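# Remove every standing nail using a held tool

## Task

Extract each nail that protrudes upward. The robot's own body must not contact a protruding nail while it is still in place, or the task may fail. A nail left dangling from a tool the robot holds, directly over a nail hole, is not counted as removed. A removed nail may land a little way from the tool. Anything still in a gripper when the scene ends may drop.

## Robot and tools

ROBOT. Two seven-joint Franka FR3 arms, left_arm and right_arm, each with a Robotiq 140 mm two-finger gripper. The left_arm fingers are rigid. The right_arm fingers can fold at a hinge: a part held in the outer quarter of the pads, near the tips, is squeezed normally; deeper toward the palm the fingers may wrap, hold a thin part loosely, squeeze a wide one too hard, or let go. Pressing the fingertips into a surface also folds them unless fully closed. Since the nails must not be touched by the robot, expect to pick up a tool and pull the nails with it.

FRAMES. Scene frame: origin at table-top height halfway between the nominal bases, +z up, +x out over the table, left_arm toward +y (image sides differ). Real bases: left_arm at (-0.043, +0.329, 0) m, right_arm at (+0.023, -0.433, 0) m, each turned only slightly about z. Reported hand poses use each arm's own base frame; fixed cameras and the table use the scene frame. Motion offsets are along the current Hand target's own axes. On the gripper, +z points along the fingers and the pads close along y. end_effector_position is the spot between the closed pads; fingertips reach about 33 mm past it (only 9 mm when fully open). Printed poses can be off by a few centimetres.

execute_actions(actions, cameras). actions is a list of actions; each action is a list of up to 15 rows (one row per 1/30 s step; a short list repeats its final row). Each row is a single list of 18 numbers, all in [-1, 1], covering both arms: left dx, dy, dz, rx, ry, rz, position, force_limit, speed, then the same nine for the right arm. dx..rz are offsets, not poses, measured from the Hand target at the start of that action (every row from the same start, not chained); 1.0 equals 0.6 m or 180 degrees; rx, ry, rz form one rotation vector. Repeating an offset in a later action moves further. Six zeros re-request the current Hand target. Gripper numbers are absolute settings: position +1 fully open (140 mm), about -0.8 pads touching, -1 close until blocked; force_limit and speed both start at +1 (higher means harder grip, faster fingers). To leave a gripper unchanged, resend its last three numbers. cameras: list of names, ["all"], or []; images come by default only with an empty actions list.

move(target, speed, blend, blocking, cameras). target is one 18-number row as above, or a list of up to 15 such rows; every row is an offset from the same starting Hand targets. Straight-line paths, no obstacle avoidance, capped at 10 s total. speed: m/s, 0.002 to 2, default 0.25, one value or one per target; rotation limited to twice that in rad/s, at most 2.5. blend: metres of corner rounding per target, default 0 (full stop). blocking=false returns after about 0.5 s while motion continues. The result adds a move: line with the ending (done, off_target, moving, held, fault) and limits (paced = command clipped, held = steps withheld).

wait(seconds 0 to 10), stop (brakes a running move), zoom_image(camera, region [x0, y0, x1, y1] in pixels, at most 504 by 504, from the newest image of cam_high, cam_low, cam_work, cam_left_wrist or cam_right_wrist), clear_fault(arm: left_arm or right_arm, only after a reported fault), read_manual(section "licences"), finished_scene(scene: the current scene number; irreversible).

CONTROL. Each step the commanded pose is clipped to within 70 mm and 16 degrees of the measured pose; Hand target in the result is that clipped command and the base for the next offsets. The gripper often stops short; a later command, even zeros, pushes again. To stop pressing into something, command the target back past the gripper.

RESULTS. end_effector_position (m) and end_effector_quat_wxyz per arm in its base frame; Hand target; Tool commands; object_status (0 moving, 1 blocked while opening, 2 blocked while closing, i.e. gripping, 3 reached position or pads met); position_measured in counts (3 open, about 75 = 100 mm, 139 = 60 mm, 200 = 20 mm, 230 pads touching). To grip harder while status is 2, raise force_limit and nudge position -1 to -0.98. Joint torques, external joint torques, flange force (gripper x y z, includes held weight and error), joint velocities (may read within noise), and a Wrist depth line: 7x7 grid of median distances in mm per wrist camera, '-' for no data.

AVOID. Touching a standing nail with gripper or arm. Leaving a nail on the tool over its hole. Letting anything fall off the table or drop far. Collisions or presses between the two arms or grippers, including closing one gripper on the other. Hard hits on the table or fixed items. Faults: contact torque limits (waist 35, shoulder 35, upper arm roll 32, elbow 30, forearm roll 12, wrist pitch 12, wrist roll 12 N m), 40 N external force on an arm including held weight, joint range ends, overspeed; each halts the arm until clear_fault. Hard grips on parts still resting on something, heavy or fast-swung loads, and long stretched holds that overheat motors (MOTOR HOT, then a 30 to 60 s OVER-TEMPERATURE stop). Release held items before finishing.

Each tool is called after "Call:" by a JSON object that holds its "method" and its "body".

## Session

Call:
{"method": "execute_actions", "body": {"actions": []}}

Scene clock: 0.00 s.
left_arm: end_effector_position=(+0.2264, +0.1152, +0.3007) position_measured=3 object_status=3 end_effector_quat_wxyz=(+0.047, -0.431, +0.892, +0.130) | right_arm: end_effector_position=(+0.1214, -0.1084, +0.1866) position_measured=3 object_status=3 end_effector_quat_wxyz=(+0.528, -0.389, +0.664, +0.358)
Joint positions: left_arm=[0.025 -1.083 0.069 -2.724 0.338 1.625 0.706] | right_arm=[-1.495 0.131 -0.129 -2.54 0.402 1.315 -1.338]
Joint velocities: within noise
Joint torques (N m): no reading
External joint torques (N m): no reading
Flange force (N): no reading
Wrist depth (mm): cam_left_wrist=[339 343 362 382 402 429 449 / 349 365 387 411 442 464 490 / 380 385 422 446 471 528 547 / 412 132 466 485 - 133 1624 / - 104 510 - 612 124 95 / - 509 551 604 - - 97 / - 585 694 708 - - -] | cam_right_wrist=[- 463 506 - 571 183 153 / - 910 1064 727 653 195 157 / 2721 - - 2538 2315 191 - / 3105 119 - 2999 2538 146 168 / - 119 3383 2778 1000 128 95 / - 105 - - 1142 963 89 / - - 3180 2613 234 214 200]
Hand target: left_arm +0.2264, +0.1152, +0.3007; +0.047, -0.431, +0.892, +0.130 | right_arm +0.1214, -0.1084, +0.1866; +0.528, -0.389, +0.664, +0.358
Tool commands: left_gripper/position=+1.0 left_gripper/force_limit=+1.0 left_gripper/speed=+1.0 right_gripper/position=+1.0 right_gripper/force_limit=+1.0 right_gripper/speed=+1.0

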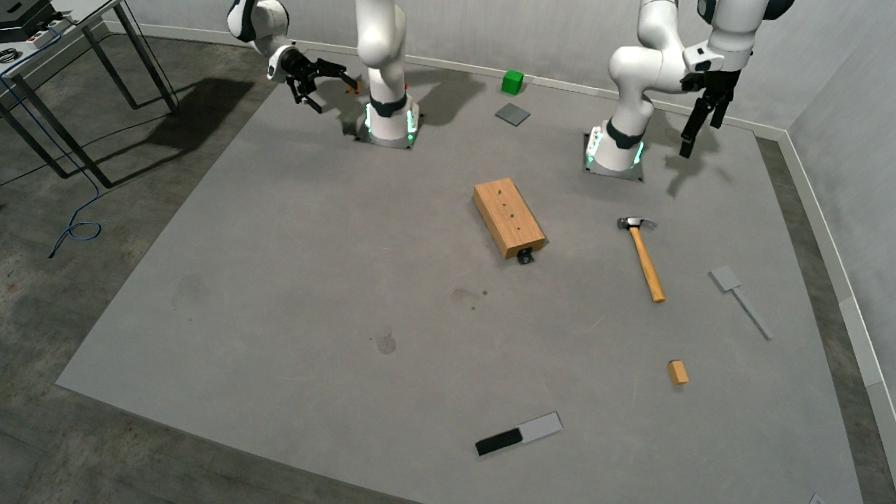

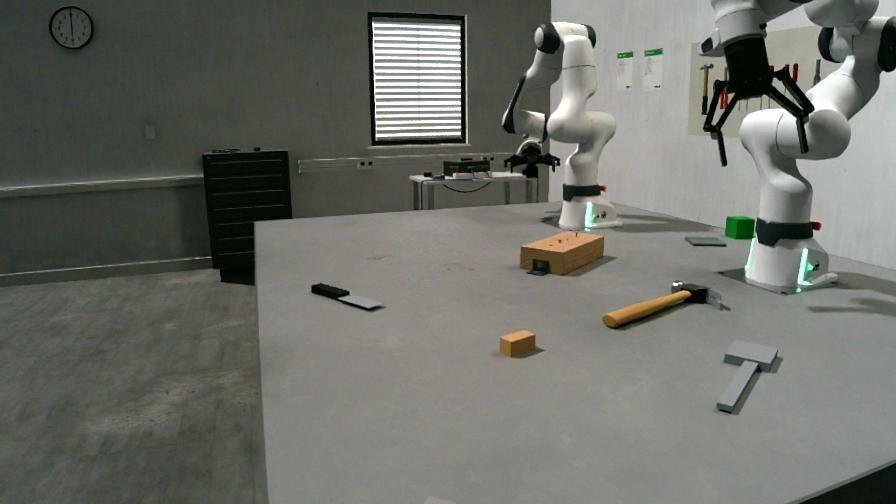

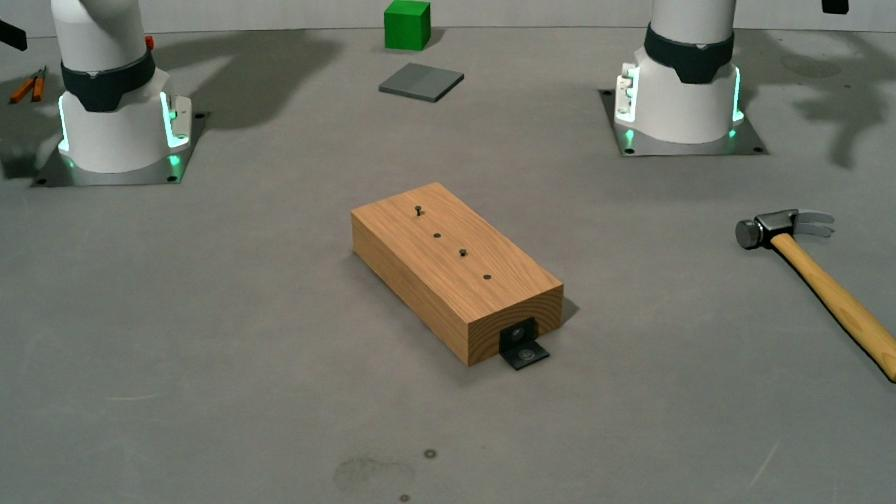

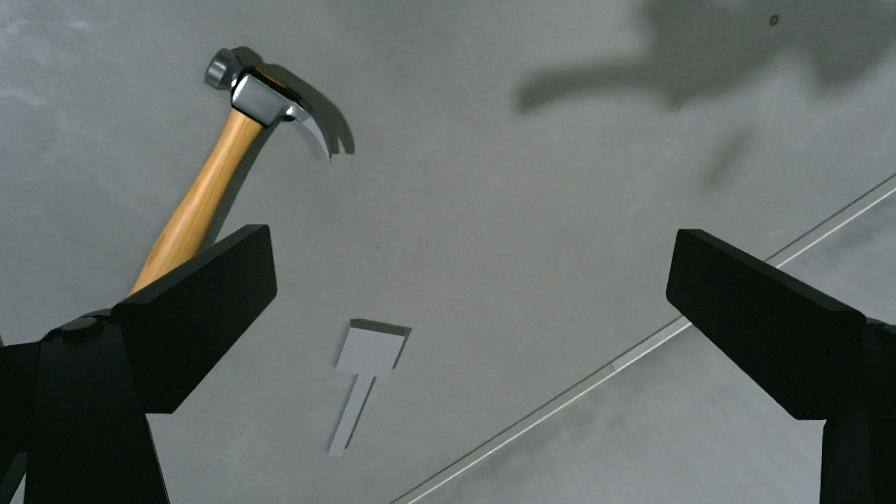

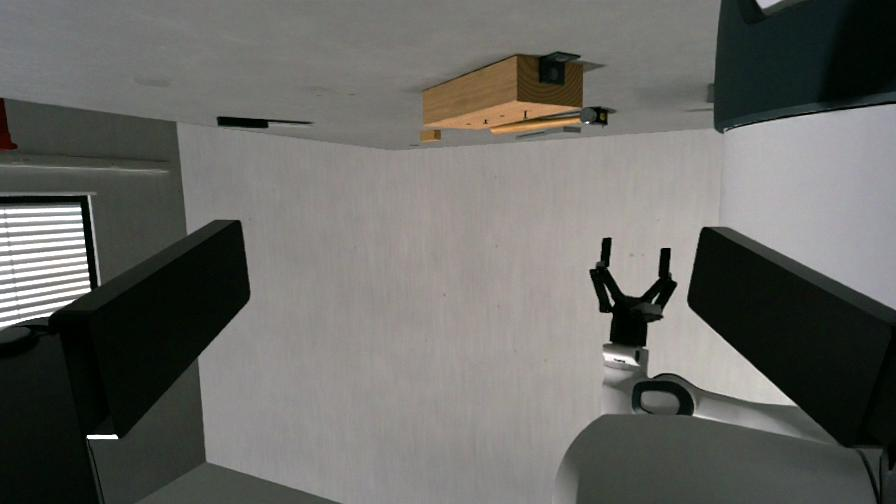

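Call:
{"method": "zoom_image", "body": {"camera": "cam_work", "region": [340, 170, 580, 380]}}

Call:
{"method": "zoom_image", "body": {"camera": "cam_work", "region": [400, 190, 510, 290]}}

Call:
{"method": "zoom_image", "body": {"camera": "cam_left_wrist", "region": [100, 20, 400, 320]}}

Call:
{"method": "zoom_image", "body": {"camera": "cam_work", "region": [716, 180, 896, 400]}}

Call:
{"method": "zoom_image", "body": {"camera": "cam_low", "region": [500, 200, 760, 380]}}

Scaled by 2.100.

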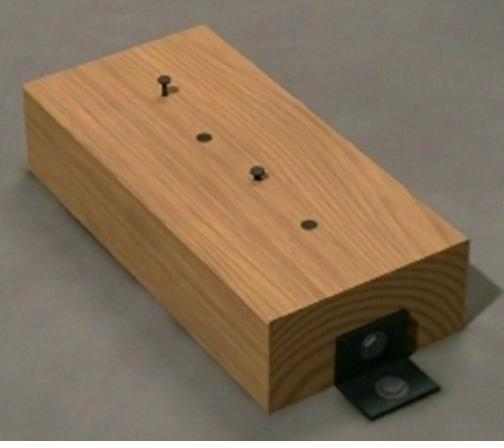

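Scaled by 4.582.

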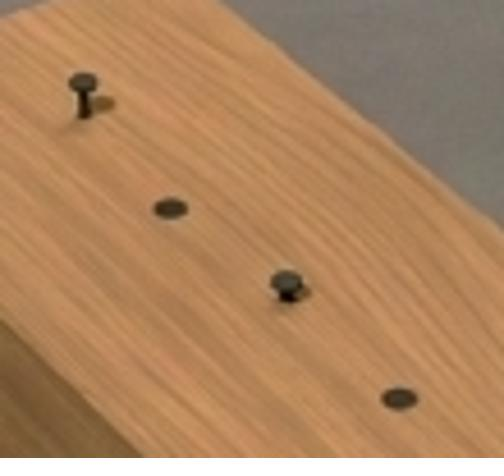

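Scaled by 1.680.

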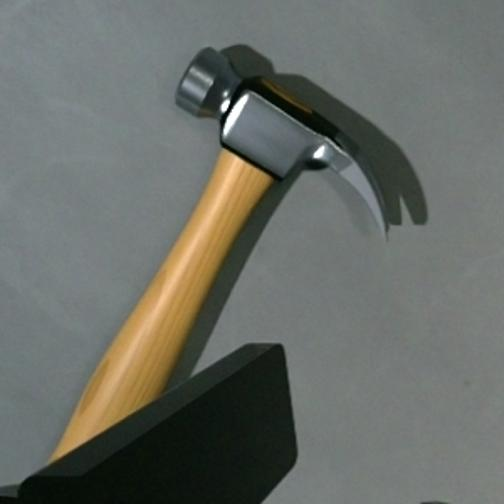

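Scaled by 2.291.

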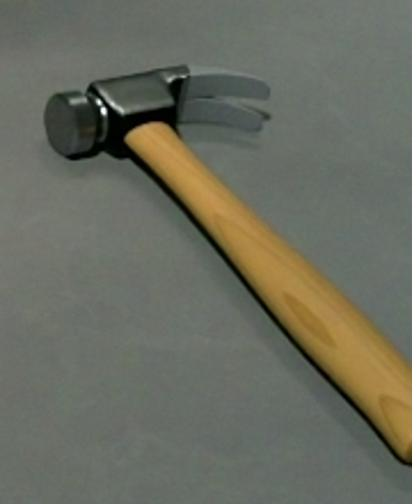

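Scaled by 1.938.

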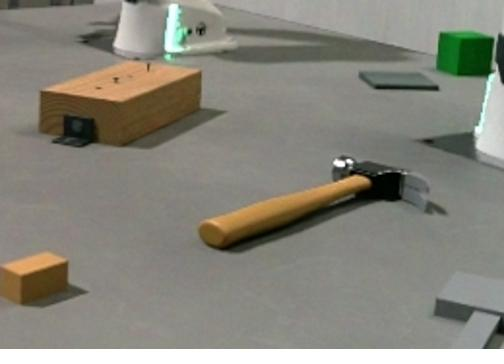

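Call:
{"method": "move", "body": {"target": [-0.112,-0.281,-0.033,-0.037,0.103,-0.708,1,1,1,0,0,0,0,0,0,1,1,1], "cameras": ["all"]}}

Scene clock: 64.67 s.
left_arm: end_effector_position=(+0.4000, +0.0615, +0.3000) position_measured=3 object_status=3 end_effector_quat_wxyz=(-0.001, +1.000, -0.003, -0.001) | right_arm: end_effector_position=(+0.1214, -0.1084, +0.1866) position_measured=3 object_status=3 end_effector_quat_wxyz=(+0.528, -0.389, +0.664, +0.358)
Joint positions: left_arm=[1.167 -0.748 -0.789 -2.32 -0.508 1.719 -0.951] | right_arm=[-1.495 0.131 -0.129 -2.54 0.402 1.315 -1.338]
Joint velocities: left_arm=[0.001 0.001 0 0 -0.002 0 -0.005] | right_arm=[within noise]
Joint torques (N m): left_arm=[0.22 -1.03 12.95 24.07 0.39 2.39 -0.28] | right_arm=[0.42 -24.95 0.21 13.86 0.91 -2 -0.17]
External joint torques (N m): left_arm=[0.2 -0.68 -0.74 2.43 -0.42 -0.26 -0.28] | right_arm=[0.38 0.88 0.3 0.4 0.06 -0.02 -0.15]
Flange force (N): left_arm=[6.3 1.4 -5.1] | right_arm=[3.0 -2.1 -2.2]
Wrist depth (mm): cam_left_wrist=[393 391 394 385 393 396 389 / 414 406 416 411 416 413 367 / 437 437 438 428 437 436 386 / 464 133 460 449 466 124 414 / - 97 - 474 492 116 97 / - 521 545 532 521 - 97 / - - 585 547 551 566 -] | cam_right_wrist=[557 - - 584 514 182 153 / 763 - - 723 639 191 157 / 3180 3180 - - 2778 - 159 / 3105 119 - - 2315 137 157 / - 120 - - - 128 99 / - 112 - 2587 963 1023 89 / - - - 2838 233 214 201]
Hand target: left_arm +0.4005, +0.0603, +0.3007; +0.000, +1.000, +0.000, +0.000 | right_arm +0.1214, -0.1084, +0.1866; +0.528, -0.389, +0.664, +0.358
Off the commanded pose: left_arm 0.002 m, 0 deg | right_arm 0.000 m, 0 deg.
move: done

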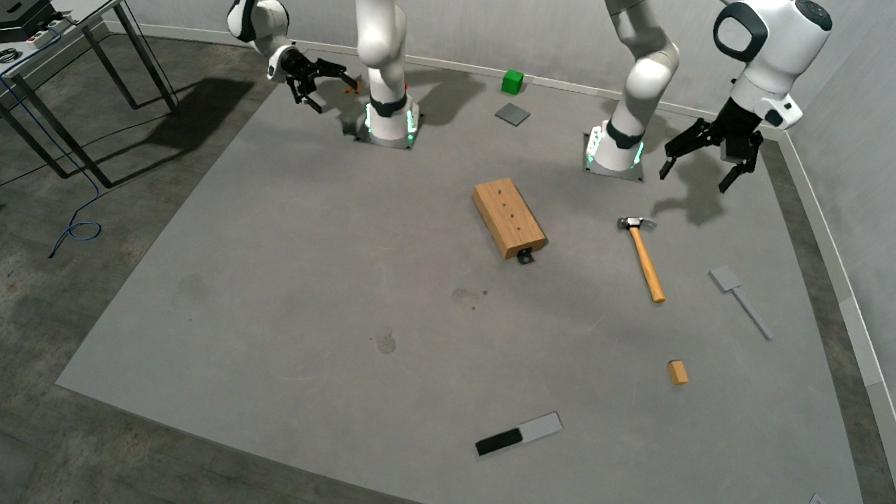

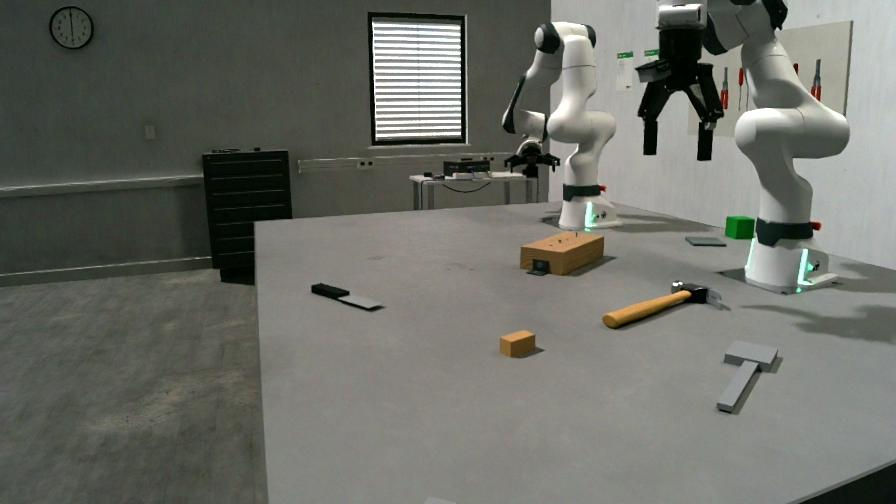

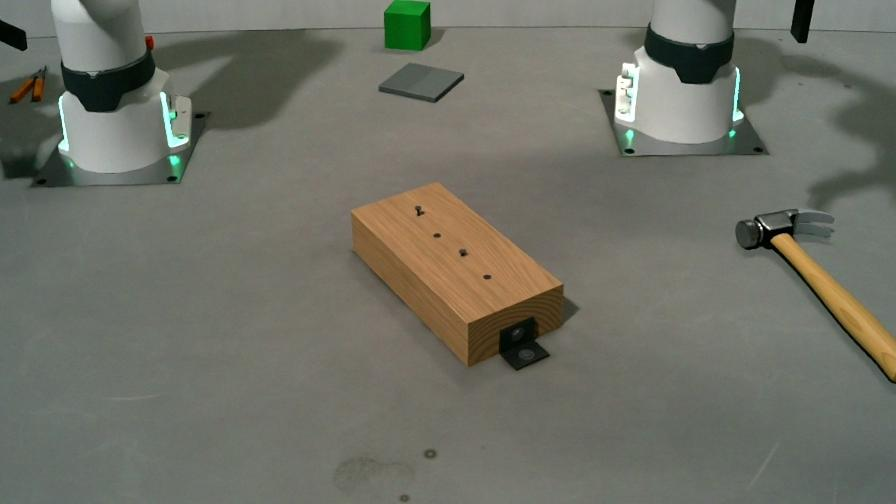

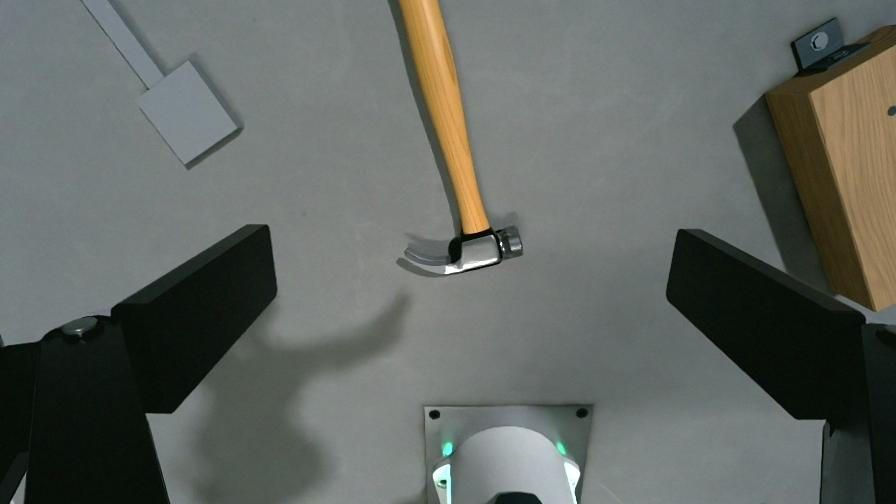

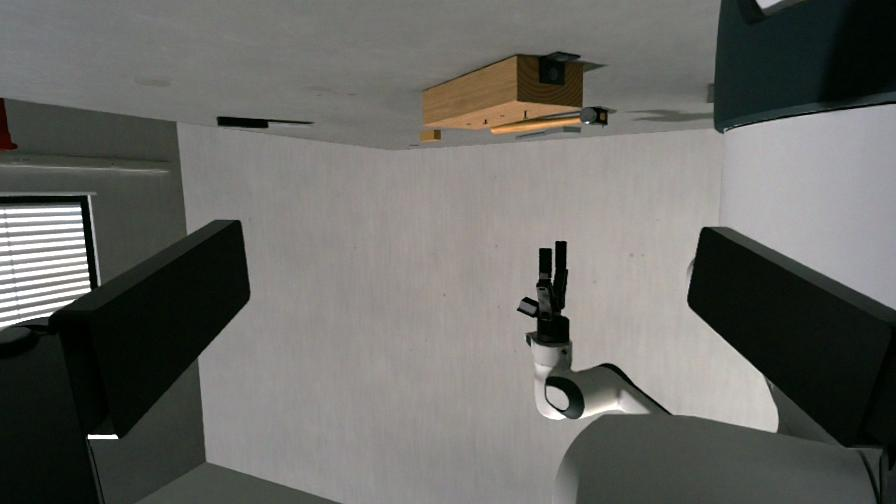

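Call:
{"method": "move", "body": {"target": [[0.1125,-0.026,0.28,0,0,-0.0706,1,1,1,0,0,0,0,0,0,1,1,1],[0.1125,-0.026,0.436,0,0,-0.0706,1,1,1,0,0,0,0,0,0,1,1,1]], "speed": [0.25,0.1], "cameras": ["cam_left_wrist","cam_low","cam_work"]}}

Call:
{"method": "zoom_image", "body": {"camera": "cam_work", "region": [690, 150, 896, 350]}}

Scene clock: 81.03 s.
left_arm: end_effector_position=(+0.4665, +0.0763, +0.0385) position_measured=3 object_status=3 end_effector_quat_wxyz=(-0.001, +0.994, +0.112, -0.002) | right_arm: end_effector_position=(+0.1214, -0.1084, +0.1866) position_measured=3 object_status=3 end_effector_quat_wxyz=(+0.528, -0.389, +0.664, +0.358)
Joint positions: left_arm=[1.917 -0.49 -1.806 -2.439 -0.748 2.408 -1.11] | right_arm=[-1.495 0.131 -0.129 -2.54 0.402 1.315 -1.338]
Joint velocities: left_arm=[0.002 0 -0.001 0.001 0 0.005 0.005] | right_arm=[within noise]
Joint torques (N m): left_arm=[0.09 14.92 12.35 18.53 0.59 2.99 0.21] | right_arm=[0.4 -24.85 0.17 13.91 0.92 -1.99 -0.16]
External joint torques (N m): left_arm=[-0.02 0.99 -0.78 2.11 0.04 0.32 0.21] | right_arm=[0.41 0.98 0.3 0.34 0.06 -0.04 -0.14]
Flange force (N): left_arm=[7.9 -0.1 3.8] | right_arm=[3.3 -2.1 -2.1]
Wrist depth (mm): cam_left_wrist=[157 157 157 136 156 155 156 / 167 165 165 143 164 164 163 / 175 174 174 151 173 173 172 / 185 180 184 161 183 144 182 / - 104 196 175 196 133 97 / - 210 210 204 208 210 97 / - 225 225 218 223 223 -] | cam_right_wrist=[- 490 - - 574 447 153 / 743 788 - 723 644 190 160 / 3717 2869 2693 - - 191 159 / - 119 3427 2778 1091 146 166 / - 119 - - 2613 128 99 / - 3566 3566 3180 933 827 89 / - - - 3258 234 214 201]
Hand target: left_arm +0.4682, +0.0759, +0.0391; +0.000, +0.994, +0.111, +0.000 | right_arm +0.1214, -0.1084, +0.1866; +0.528, -0.389, +0.664, +0.358
Off the commanded pose: left_arm 0.002 m, 0 deg | right_arm 0.000 m, 0 deg.
move: done
Images, in order (width x height): cam_low 896x504, cam_work 896x504, cam_left_wrist 896x504.

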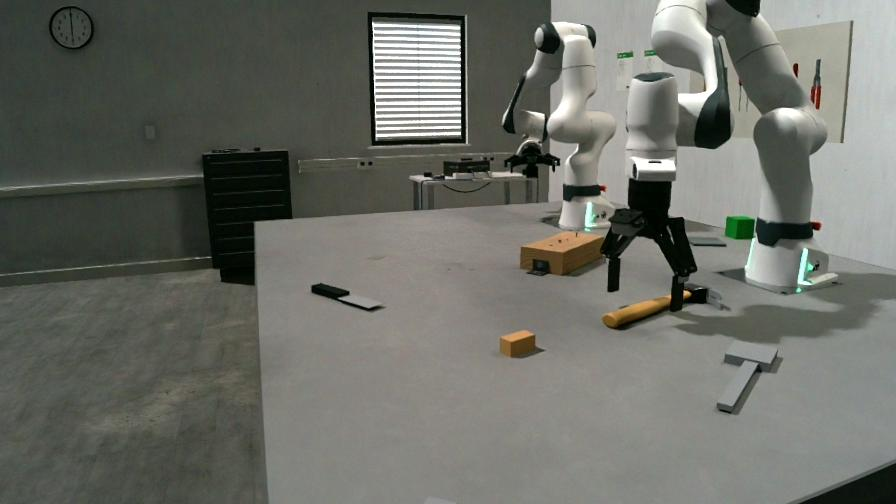

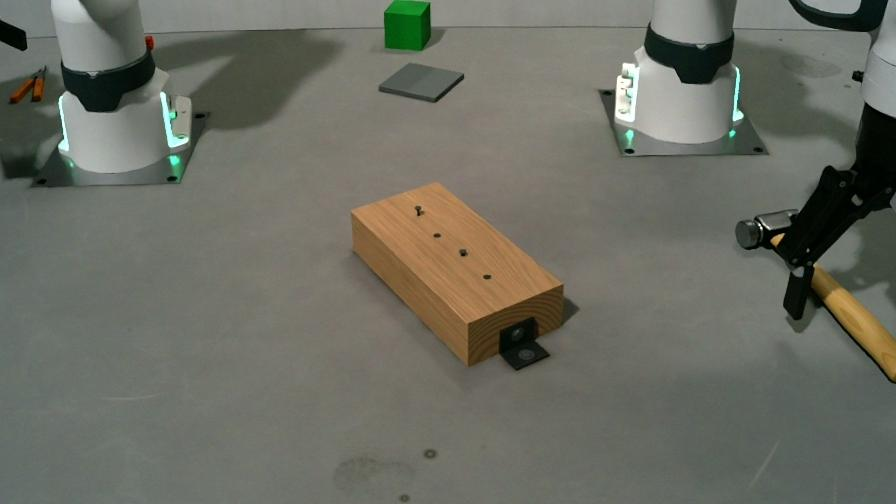

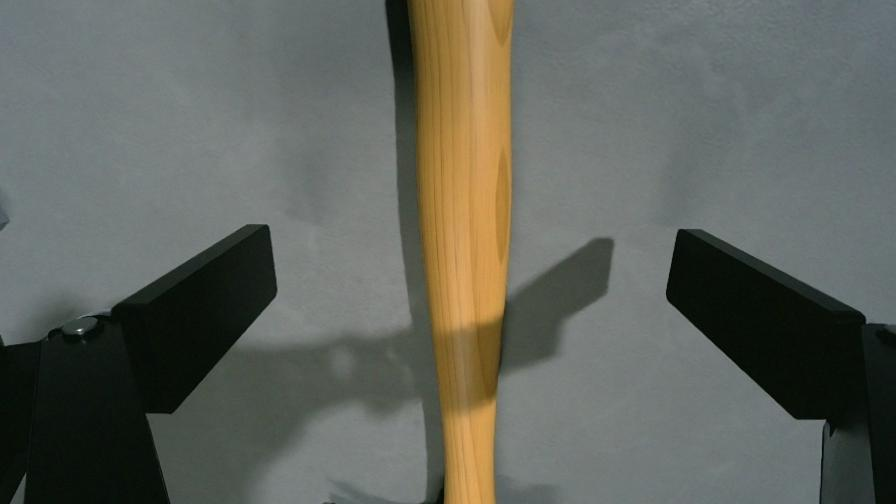

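Scaled by 2.447.

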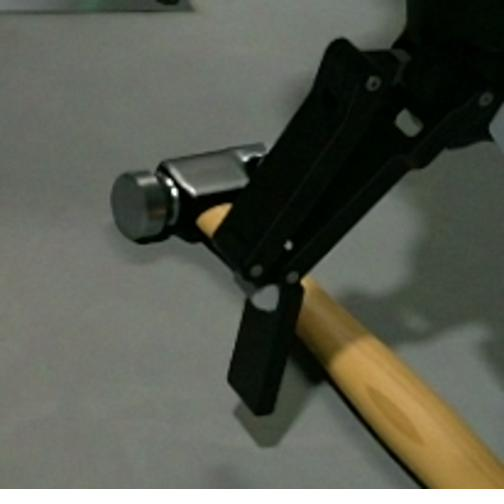

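Call:
{"method": "move", "body": {"target": [[0.0,0.009,0,0,0,0,1,1,-1,0,0,0,0,0,0,1,1,1],[0.0,0.009,0,0,0,0,-1,1,-1,0,0,0,0,0,0,1,1,1]], "speed": 0.05, "cameras": ["cam_left_wrist"]}}

Scene clock: 90.43 s.
left_arm: end_effector_position=(+0.4683, +0.0722, +0.0390) position_measured=183 object_status=0 end_effector_quat_wxyz=(-0.001, +0.994, +0.109, -0.001) | right_arm: end_effector_position=(+0.1214, -0.1084, +0.1866) position_measured=3 object_status=3 end_effector_quat_wxyz=(+0.528, -0.389, +0.664, +0.358)
Joint positions: left_arm=[1.909 -0.49 -1.807 -2.437 -0.748 2.409 -1.111] | right_arm=[-1.495 0.131 -0.129 -2.54 0.402 1.315 -1.338]
Joint torques (N m): left_arm=[-0.44 13.73 11.89 18.28 0.2 2.92 -0.18] | right_arm=[0.41 -24.92 0.19 13.9 0.91 -1.99 -0.18]
External joint torques (N m): left_arm=[-0.42 -0.24 -1.14 1.81 -0.36 0.27 -0.18] | right_arm=[0.39 1.03 0.3 0.26 0.04 -0.03 -0.16]
Flange force (N): left_arm=[8.5 1.9 5.4] | right_arm=[3.4 -2.0 -2.0]
Wrist depth (mm): cam_left_wrist=[157 158 157 137 155 156 157 / 166 168 167 144 165 166 164 / 175 175 174 152 174 173 173 / 186 186 185 159 179 184 183 / 198 192 85 167 98 91 194 / - 63 71 183 68 74 202 / - - - 197 - - 63] | cam_right_wrist=[- - - 525 566 197 153 / - 910 - 700 628 186 160 / 3033 - - - 2538 192 168 / 2900 119 3341 - 920 137 - / - 119 - - 1027 128 99 / - 3881 3519 3665 907 827 89 / - - - 3069 232 214 201]
Hand target: left_arm +0.4694, +0.0706, +0.0391; +0.000, +0.994, +0.111, +0.000 | right_arm +0.1214, -0.1084, +0.1866; +0.528, -0.389, +0.664, +0.358
Off the commanded pose: left_arm 0.002 m, 0 deg | right_arm 0.000 m, 0 deg.
move: done
Images, in order (width x height): cam_left_wrist 896x504.

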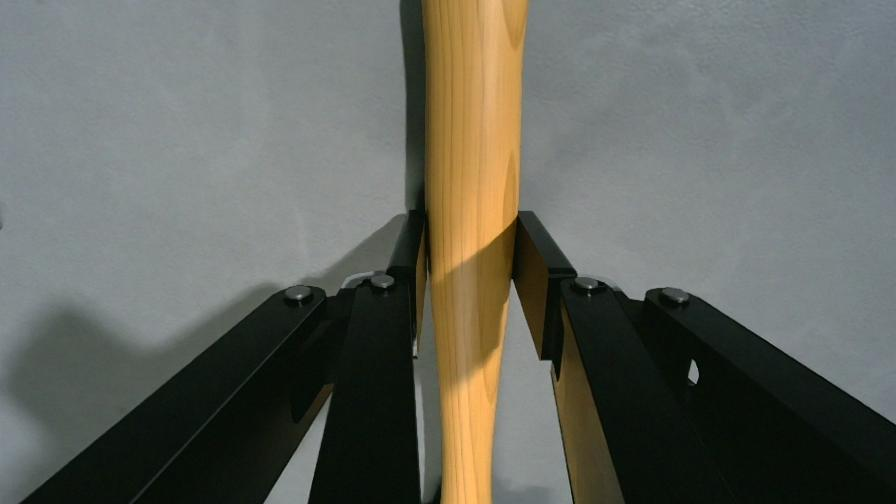

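Call:
{"method": "wait", "body": {"seconds": 1}}

Call:
{"method": "move", "body": {"target": [[0,0,-0.45,0,0,0,-1,1,-1,0,0,0,0,0,0,1,1,1],[0,0.25,-0.5,0,0,0,-1,1,-1,0,0,0,0,0,0,1,1,1]], "speed": 0.12, "blend": 0.03, "cameras": ["all"]}}

Scene clock: 94.07 s.
left_arm: end_effector_position=(+0.4683, +0.0722, +0.0390) position_measured=183 object_status=2 end_effector_quat_wxyz=(-0.001, +0.994, +0.109, -0.001) | right_arm: end_effector_position=(+0.1214, -0.1084, +0.1866) position_measured=3 object_status=3 end_effector_quat_wxyz=(+0.528, -0.389, +0.664, +0.358)
Joint positions: left_arm=[1.909 -0.49 -1.807 -2.437 -0.748 2.409 -1.111] | right_arm=[-1.495 0.131 -0.129 -2.54 0.402 1.315 -1.338]
Joint torques (N m): left_arm=[-0.45 13.74 11.93 18.32 0.2 2.92 -0.18] | right_arm=[0.4 -24.91 0.18 13.89 0.91 -2 -0.19]
External joint torques (N m): left_arm=[-0.46 -0.19 -1.08 1.91 -0.35 0.28 -0.18] | right_arm=[0.4 0.99 0.3 0.29 0.05 -0.04 -0.16]
Flange force (N): left_arm=[8.4 2.0 4.9] | right_arm=[3.3 -2.0 -2.1]
Wrist depth (mm): cam_left_wrist=[157 157 157 137 155 156 157 / 166 166 165 144 165 164 164 / 175 175 175 152 174 174 173 / 186 182 185 159 180 184 183 / 197 195 85 167 98 91 195 / - 63 71 183 68 74 203 / - - - 197 - - 63] | cam_right_wrist=[491 - 504 - 524 196 153 / - - - 750 655 187 157 / 3142 - - - 2666 209 159 / 3142 119 - - 1035 137 157 / - 119 - 3218 1118 128 99 / - 103 3341 3105 886 797 89 / - - - - 233 214 201]
Hand target: left_arm +0.4694, +0.0706, +0.0391; +0.000, +0.994, +0.111, +0.000 | right_arm +0.1214, -0.1084, +0.1866; +0.528, -0.389, +0.664, +0.358
Tool commands: left_gripper/position=-1.0 left_gripper/force_limit=+1.0 left_gripper/speed=-1.0 right_gripper/position=+1.0 right_gripper/force_limit=+1.0 right_gripper/speed=+1.0
Off the commanded pose: left_arm 0.002 m, 0 deg | right_arm 0.000 m, 0 deg.
wait: 1.00 s; at rest from the start

Scene clock: 98.70 s.
left_arm: end_effector_position=(+0.5006, -0.0747, +0.3369) position_measured=183 object_status=2 end_effector_quat_wxyz=(-0.001, +0.994, +0.108, -0.003) | right_arm: end_effector_position=(+0.1214, -0.1084, +0.1866) position_measured=3 object_status=3 end_effector_quat_wxyz=(+0.528, -0.389, +0.664, +0.358)
Joint positions: left_arm=[1.368 -0.682 -1.155 -1.922 -0.613 1.594 -1.453] | right_arm=[-1.495 0.131 -0.129 -2.54 0.402 1.315 -1.338]
Joint velocities: left_arm=[0.001 -0.001 0 -0.001 0 0.001 -0.007] | right_arm=[within noise]
Joint torques (N m): left_arm=[0.12 8.35 19.01 24.02 0.53 2.65 -0.11] | right_arm=[0.38 -24.9 0.22 13.89 0.92 -2 -0.16]
External joint torques (N m): left_arm=[0.17 -0.69 0.73 4.21 -0.34 0.01 -0.11] | right_arm=[0.38 0.98 0.35 0.31 0.05 -0.04 -0.13]
Flange force (N): left_arm=[8.8 4.6 -10.3] | right_arm=[3.2 -2.1 -2.1]
Wrist depth (mm): cam_left_wrist=[428 430 421 427 425 428 425 / 444 457 450 - 444 450 449 / 474 487 480 78 78 470 488 / - 515 504 110 122 452 491 / 536 527 85 113 98 91 523 / - 63 71 71 68 74 67 / - - - - - - 63] | cam_right_wrist=[- - 523 566 510 195 156 / 781 - - 721 596 191 157 / 3341 - - 2999 - 191 159 / - 119 - - - 137 157 / - 119 - 1064 - 128 99 / - 104 3566 3180 1091 2378 89 / - - - - 234 213 204]
Hand target: left_arm +0.5022, -0.0758, +0.3391; +0.000, +0.994, +0.111, +0.000 | right_arm +0.1214, -0.1084, +0.1866; +0.528, -0.389, +0.664, +0.358
Off the commanded pose: left_arm 0.003 m, 0 deg | right_arm 0.000 m, 0 deg.
move: done

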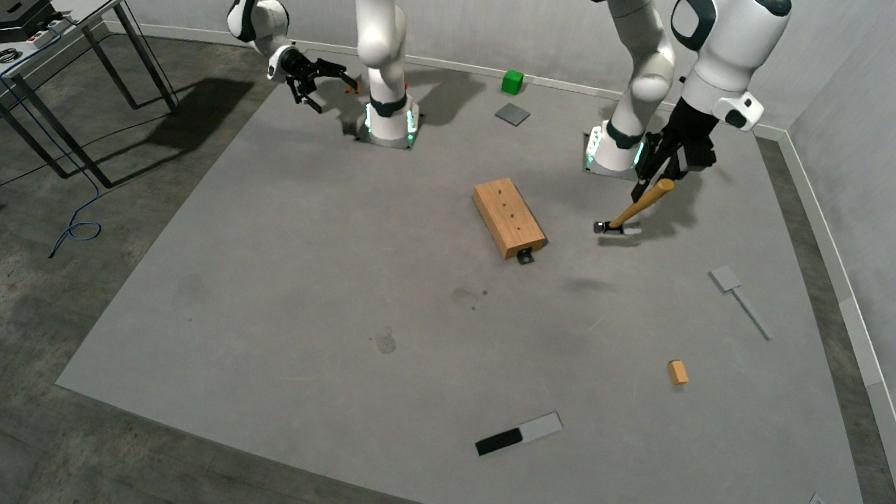

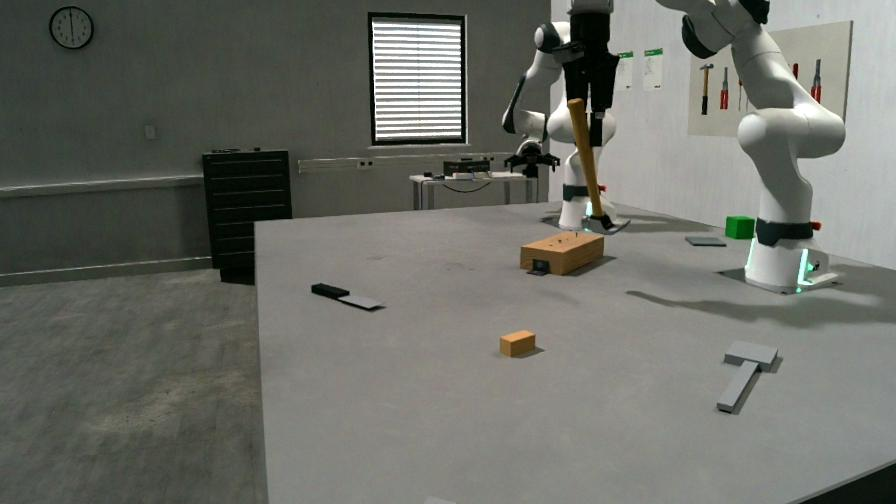

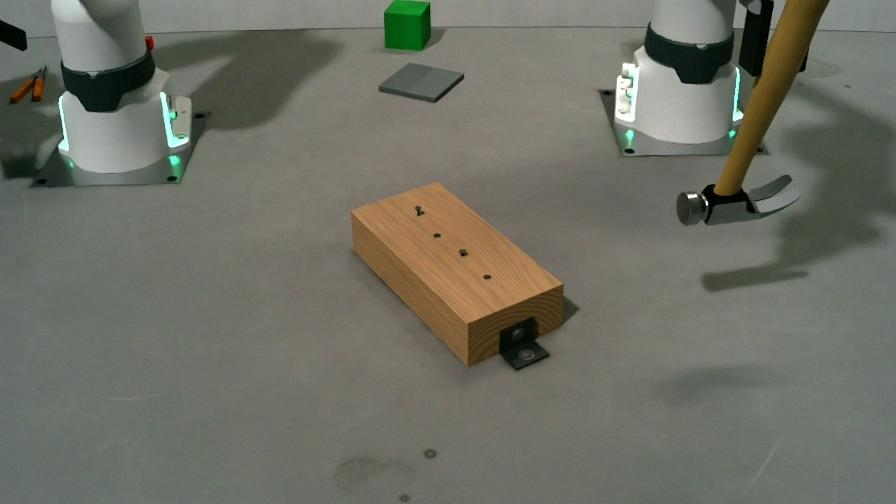

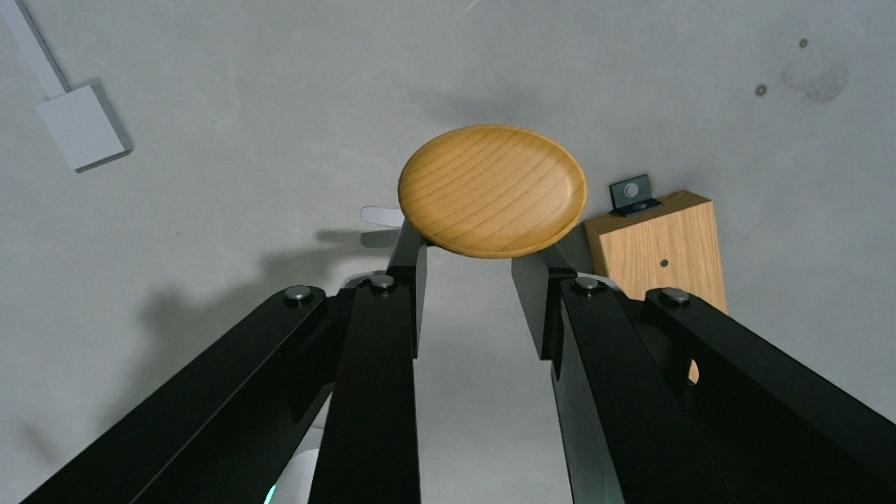

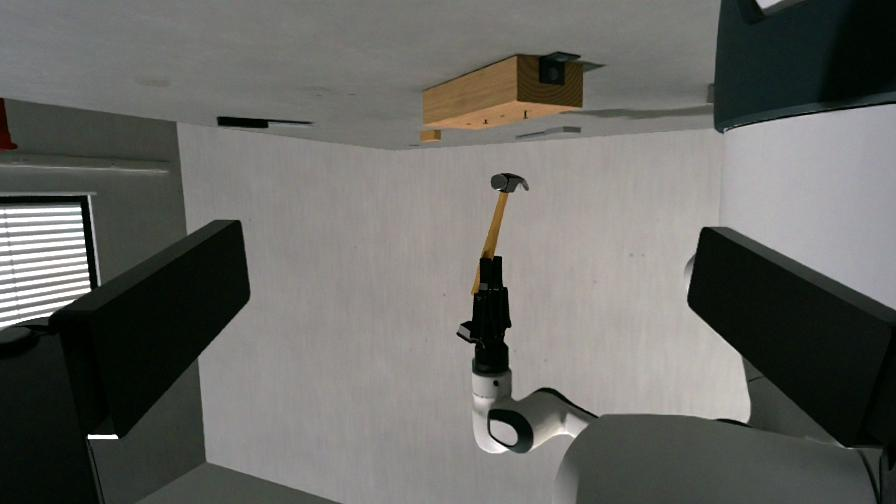

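Call:
{"method": "zoom_image", "body": {"camera": "cam_right_wrist", "region": [420, 160, 580, 380]}}

Call:
{"method": "zoom_image", "body": {"camera": "cam_low", "region": [500, 0, 700, 290]}}

Call:
{"method": "zoom_image", "body": {"camera": "cam_work", "region": [660, 0, 860, 240]}}

Scaled by 2.291.

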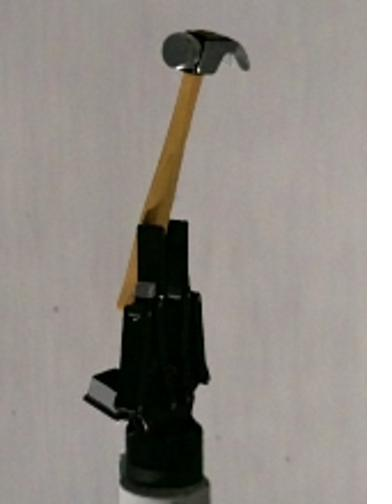

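Scaled by 1.738.

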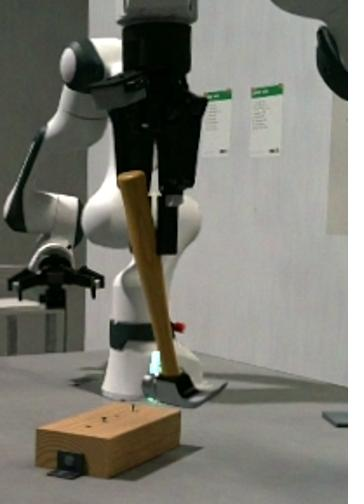

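Scaled by 2.100.

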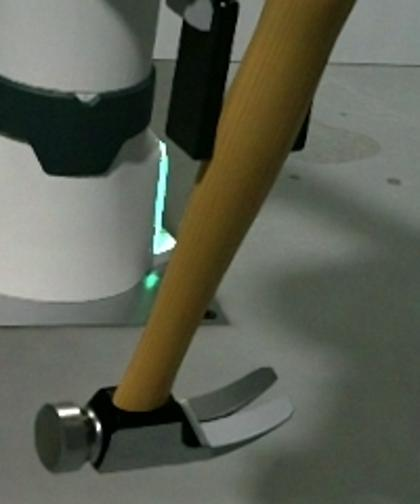

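Call:
{"method": "move", "body": {"target": [0,0,0,0,0,0,-1,1,-1,-0.292,0.102,0.481,0,0.306,0,1,1,1], "cameras": ["cam_right_wrist","cam_high"]}}

Scene clock: 148.90 s.
left_arm: end_effector_position=(+0.5006, -0.0747, +0.3369) position_measured=183 object_status=2 end_effector_quat_wxyz=(-0.001, +0.994, +0.109, -0.003) | right_arm: end_effector_position=(+0.1464, -0.0173, +0.2178) position_measured=3 object_status=3 end_effector_quat_wxyz=(+0.437, -0.465, +0.715, +0.284)
Joint positions: left_arm=[1.368 -0.682 -1.155 -1.922 -0.613 1.594 -1.457] | right_arm=[-1.465 -0.582 -0.03 -2.917 0.446 1.326 -1.197]
Joint torques (N m): left_arm=[-0.12 9.02 19.09 23.98 0.93 2.82 -0.16] | right_arm=[0.36 -4.79 -1.06 19.6 1.31 -0.68 -0.36]
External joint torques (N m): left_arm=[-0.13 -0.05 0.75 4.17 0.05 0.18 -0.16] | right_arm=[0.35 2.01 -0.16 0.41 -0.22 0.21 -0.34]
Flange force (N): left_arm=[9.2 4.2 -10.5] | right_arm=[9.5 -3.9 -5.4]
Wrist depth (mm): cam_left_wrist=[432 431 428 432 427 - 429 / 443 458 453 450 454 448 450 / 481 459 476 78 78 471 484 / 509 518 504 110 122 450 498 / 544 - 85 538 98 91 538 / - 63 71 71 68 74 71 / - - - - - - 64] | cam_right_wrist=[470 - 429 381 - 373 - / 585 - 514 - 497 - - / 843 - - 653 593 805 - / 3341 119 2900 2639 - 146 124 / - 119 3825 2838 2315 128 95 / - 3341 3142 2613 2808 754 89 / - 2999 3033 880 - - -]
Hand target: left_arm +0.5022, -0.0758, +0.3391; +0.000, +0.994, +0.111, +0.000 | right_arm +0.1454, -0.0184, +0.2171; +0.436, -0.467, +0.715, +0.282 (not the last commanded pose)
Off the commanded pose: left_arm 0.003 m, 0 deg | right_arm 0.244 m, 39 deg.
move: held (right_arm; a check stopped the path); limits=held
pose unreachable (right arm): on one or more control steps of this call, first in action 0 (counted from 0), this arm could not follow its commanded pose, so it was not sent that pose on those steps. It may still have moved: this result reports where it is.
cause: moving toward the commanded pose would bring two parts of the arm too close to each other (its gripper and another part of the arm, with joints 3 (upper arm roll) to 7 (wrist roll) between them, 23 mm apart when it was first held).
Images, in order (width x height): cam_high 896x504, cam_right_wrist 896x504.

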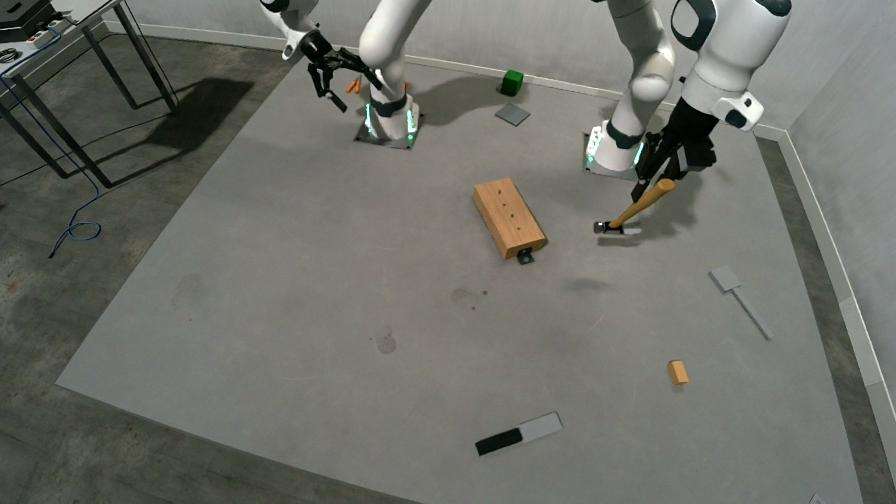

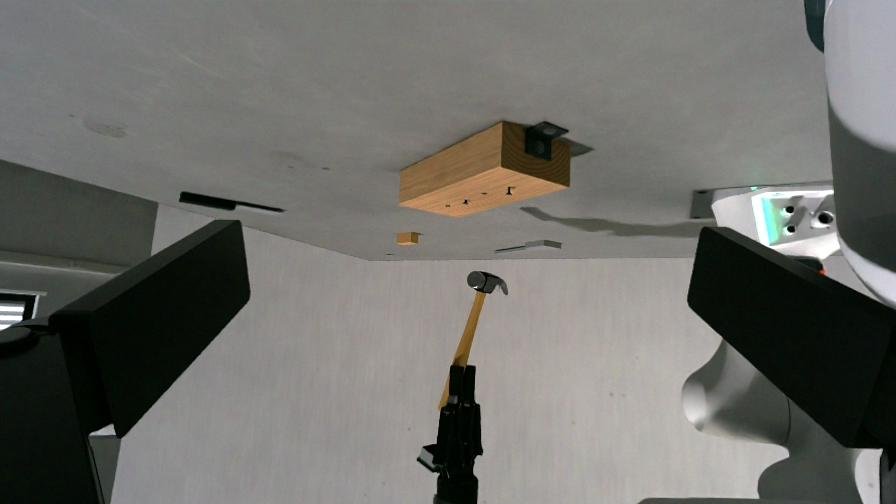

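Call:
{"method": "move", "body": {"target": [[0,0,0,0,0,0,-1,1,-1,-0.308,0.043,0.264,0,0,0,1,1,1],[0,0,0,0,0,0,-1,1,-1,-0.308,0.043,0.264,0,0.2,0,1,1,1]], "cameras": ["cam_right_wrist","cam_high"]}}

Scene clock: 154.37 s.
left_arm: end_effector_position=(+0.5006, -0.0747, +0.3369) position_measured=183 object_status=2 end_effector_quat_wxyz=(-0.001, +0.994, +0.109, -0.003) | right_arm: end_effector_position=(+0.1494, -0.0051, +0.2201) position_measured=3 object_status=3 end_effector_quat_wxyz=(+0.436, -0.471, +0.714, +0.279)
Joint positions: left_arm=[1.368 -0.682 -1.155 -1.922 -0.613 1.594 -1.457] | right_arm=[-1.459 -0.652 -0.022 -2.952 0.46 1.306 -1.188]
Joint velocities: left_arm=[within noise] | right_arm=[-0.001 0.001 -0.001 0.002 0 0.003 0]
Joint torques (N m): left_arm=[-0.16 8.91 19.11 24.01 0.93 2.82 -0.23] | right_arm=[-0.03 -3.22 -1.14 20.28 1.52 -0.66 -0.29]
External joint torques (N m): left_arm=[-0.26 -0.27 0.7 4.24 0.06 0.18 -0.23] | right_arm=[-0.02 1.75 -0.01 0.61 -0.1 0.18 -0.27]
Flange force (N): left_arm=[8.6 4.5 -10.5] | right_arm=[8.5 -3.9 -5.8]
Wrist depth (mm): cam_left_wrist=[425 404 426 430 431 435 425 / 443 453 450 446 448 449 452 / 478 - - 78 78 468 475 / 513 508 506 110 122 453 502 / 502 - 85 526 98 91 538 / - 63 71 551 68 74 556 / - - - - - - 63] | cam_right_wrist=[438 409 428 - - 376 126 / 583 - 534 - 528 490 - / 865 846 - 637 597 761 126 / 2932 118 3566 - 1073 146 715 / - 119 - 2399 2587 128 95 / - 113 - 871 - 752 89 / - 4979 - 846 - 2538 -]
Hand target: left_arm +0.5022, -0.0758, +0.3391; +0.000, +0.994, +0.111, +0.000 | right_arm +0.1486, -0.0064, +0.2195; +0.435, -0.472, +0.715, +0.277 (not the last commanded pose)
Off the commanded pose: left_arm 0.003 m, 0 deg | right_arm 0.231 m, 36 deg.
move: held (right_arm; a check stopped the path); path passed 0 of 2 targets; limits=held
pose unreachable (right arm): on one or more control steps of this call, first in action 0 (counted from 0), this arm could not follow its commanded pose, so it was not sent that pose on those steps. It may still have moved: this result reports where it is.
cause: moving toward the commanded pose would bring two parts of the arm too close to each other (its gripper and another part of the arm, with joints 3 (upper arm roll) to 7 (wrist roll) between them, 17 mm apart when it was first held).
Images, in order (width x height): cam_high 896x504, cam_right_wrist 896x504.

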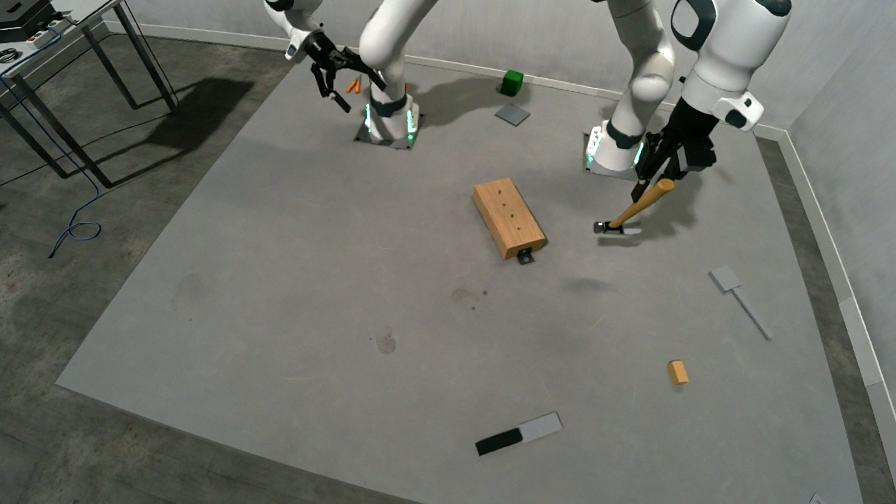

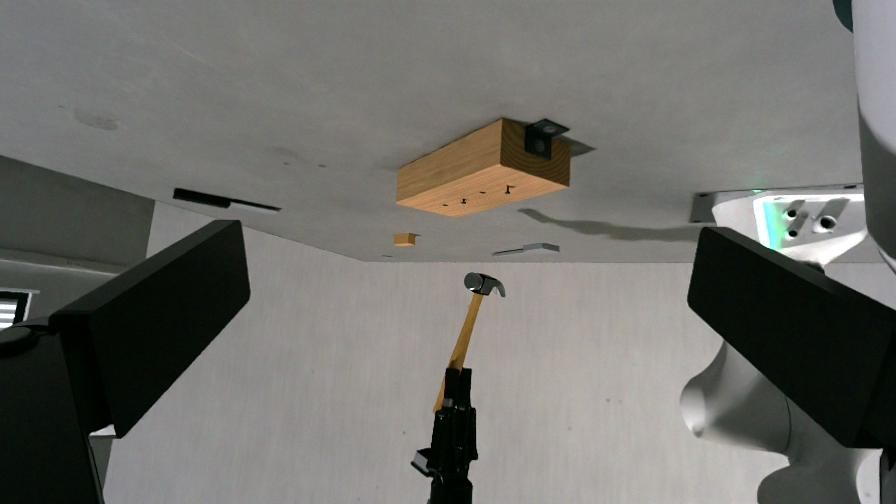

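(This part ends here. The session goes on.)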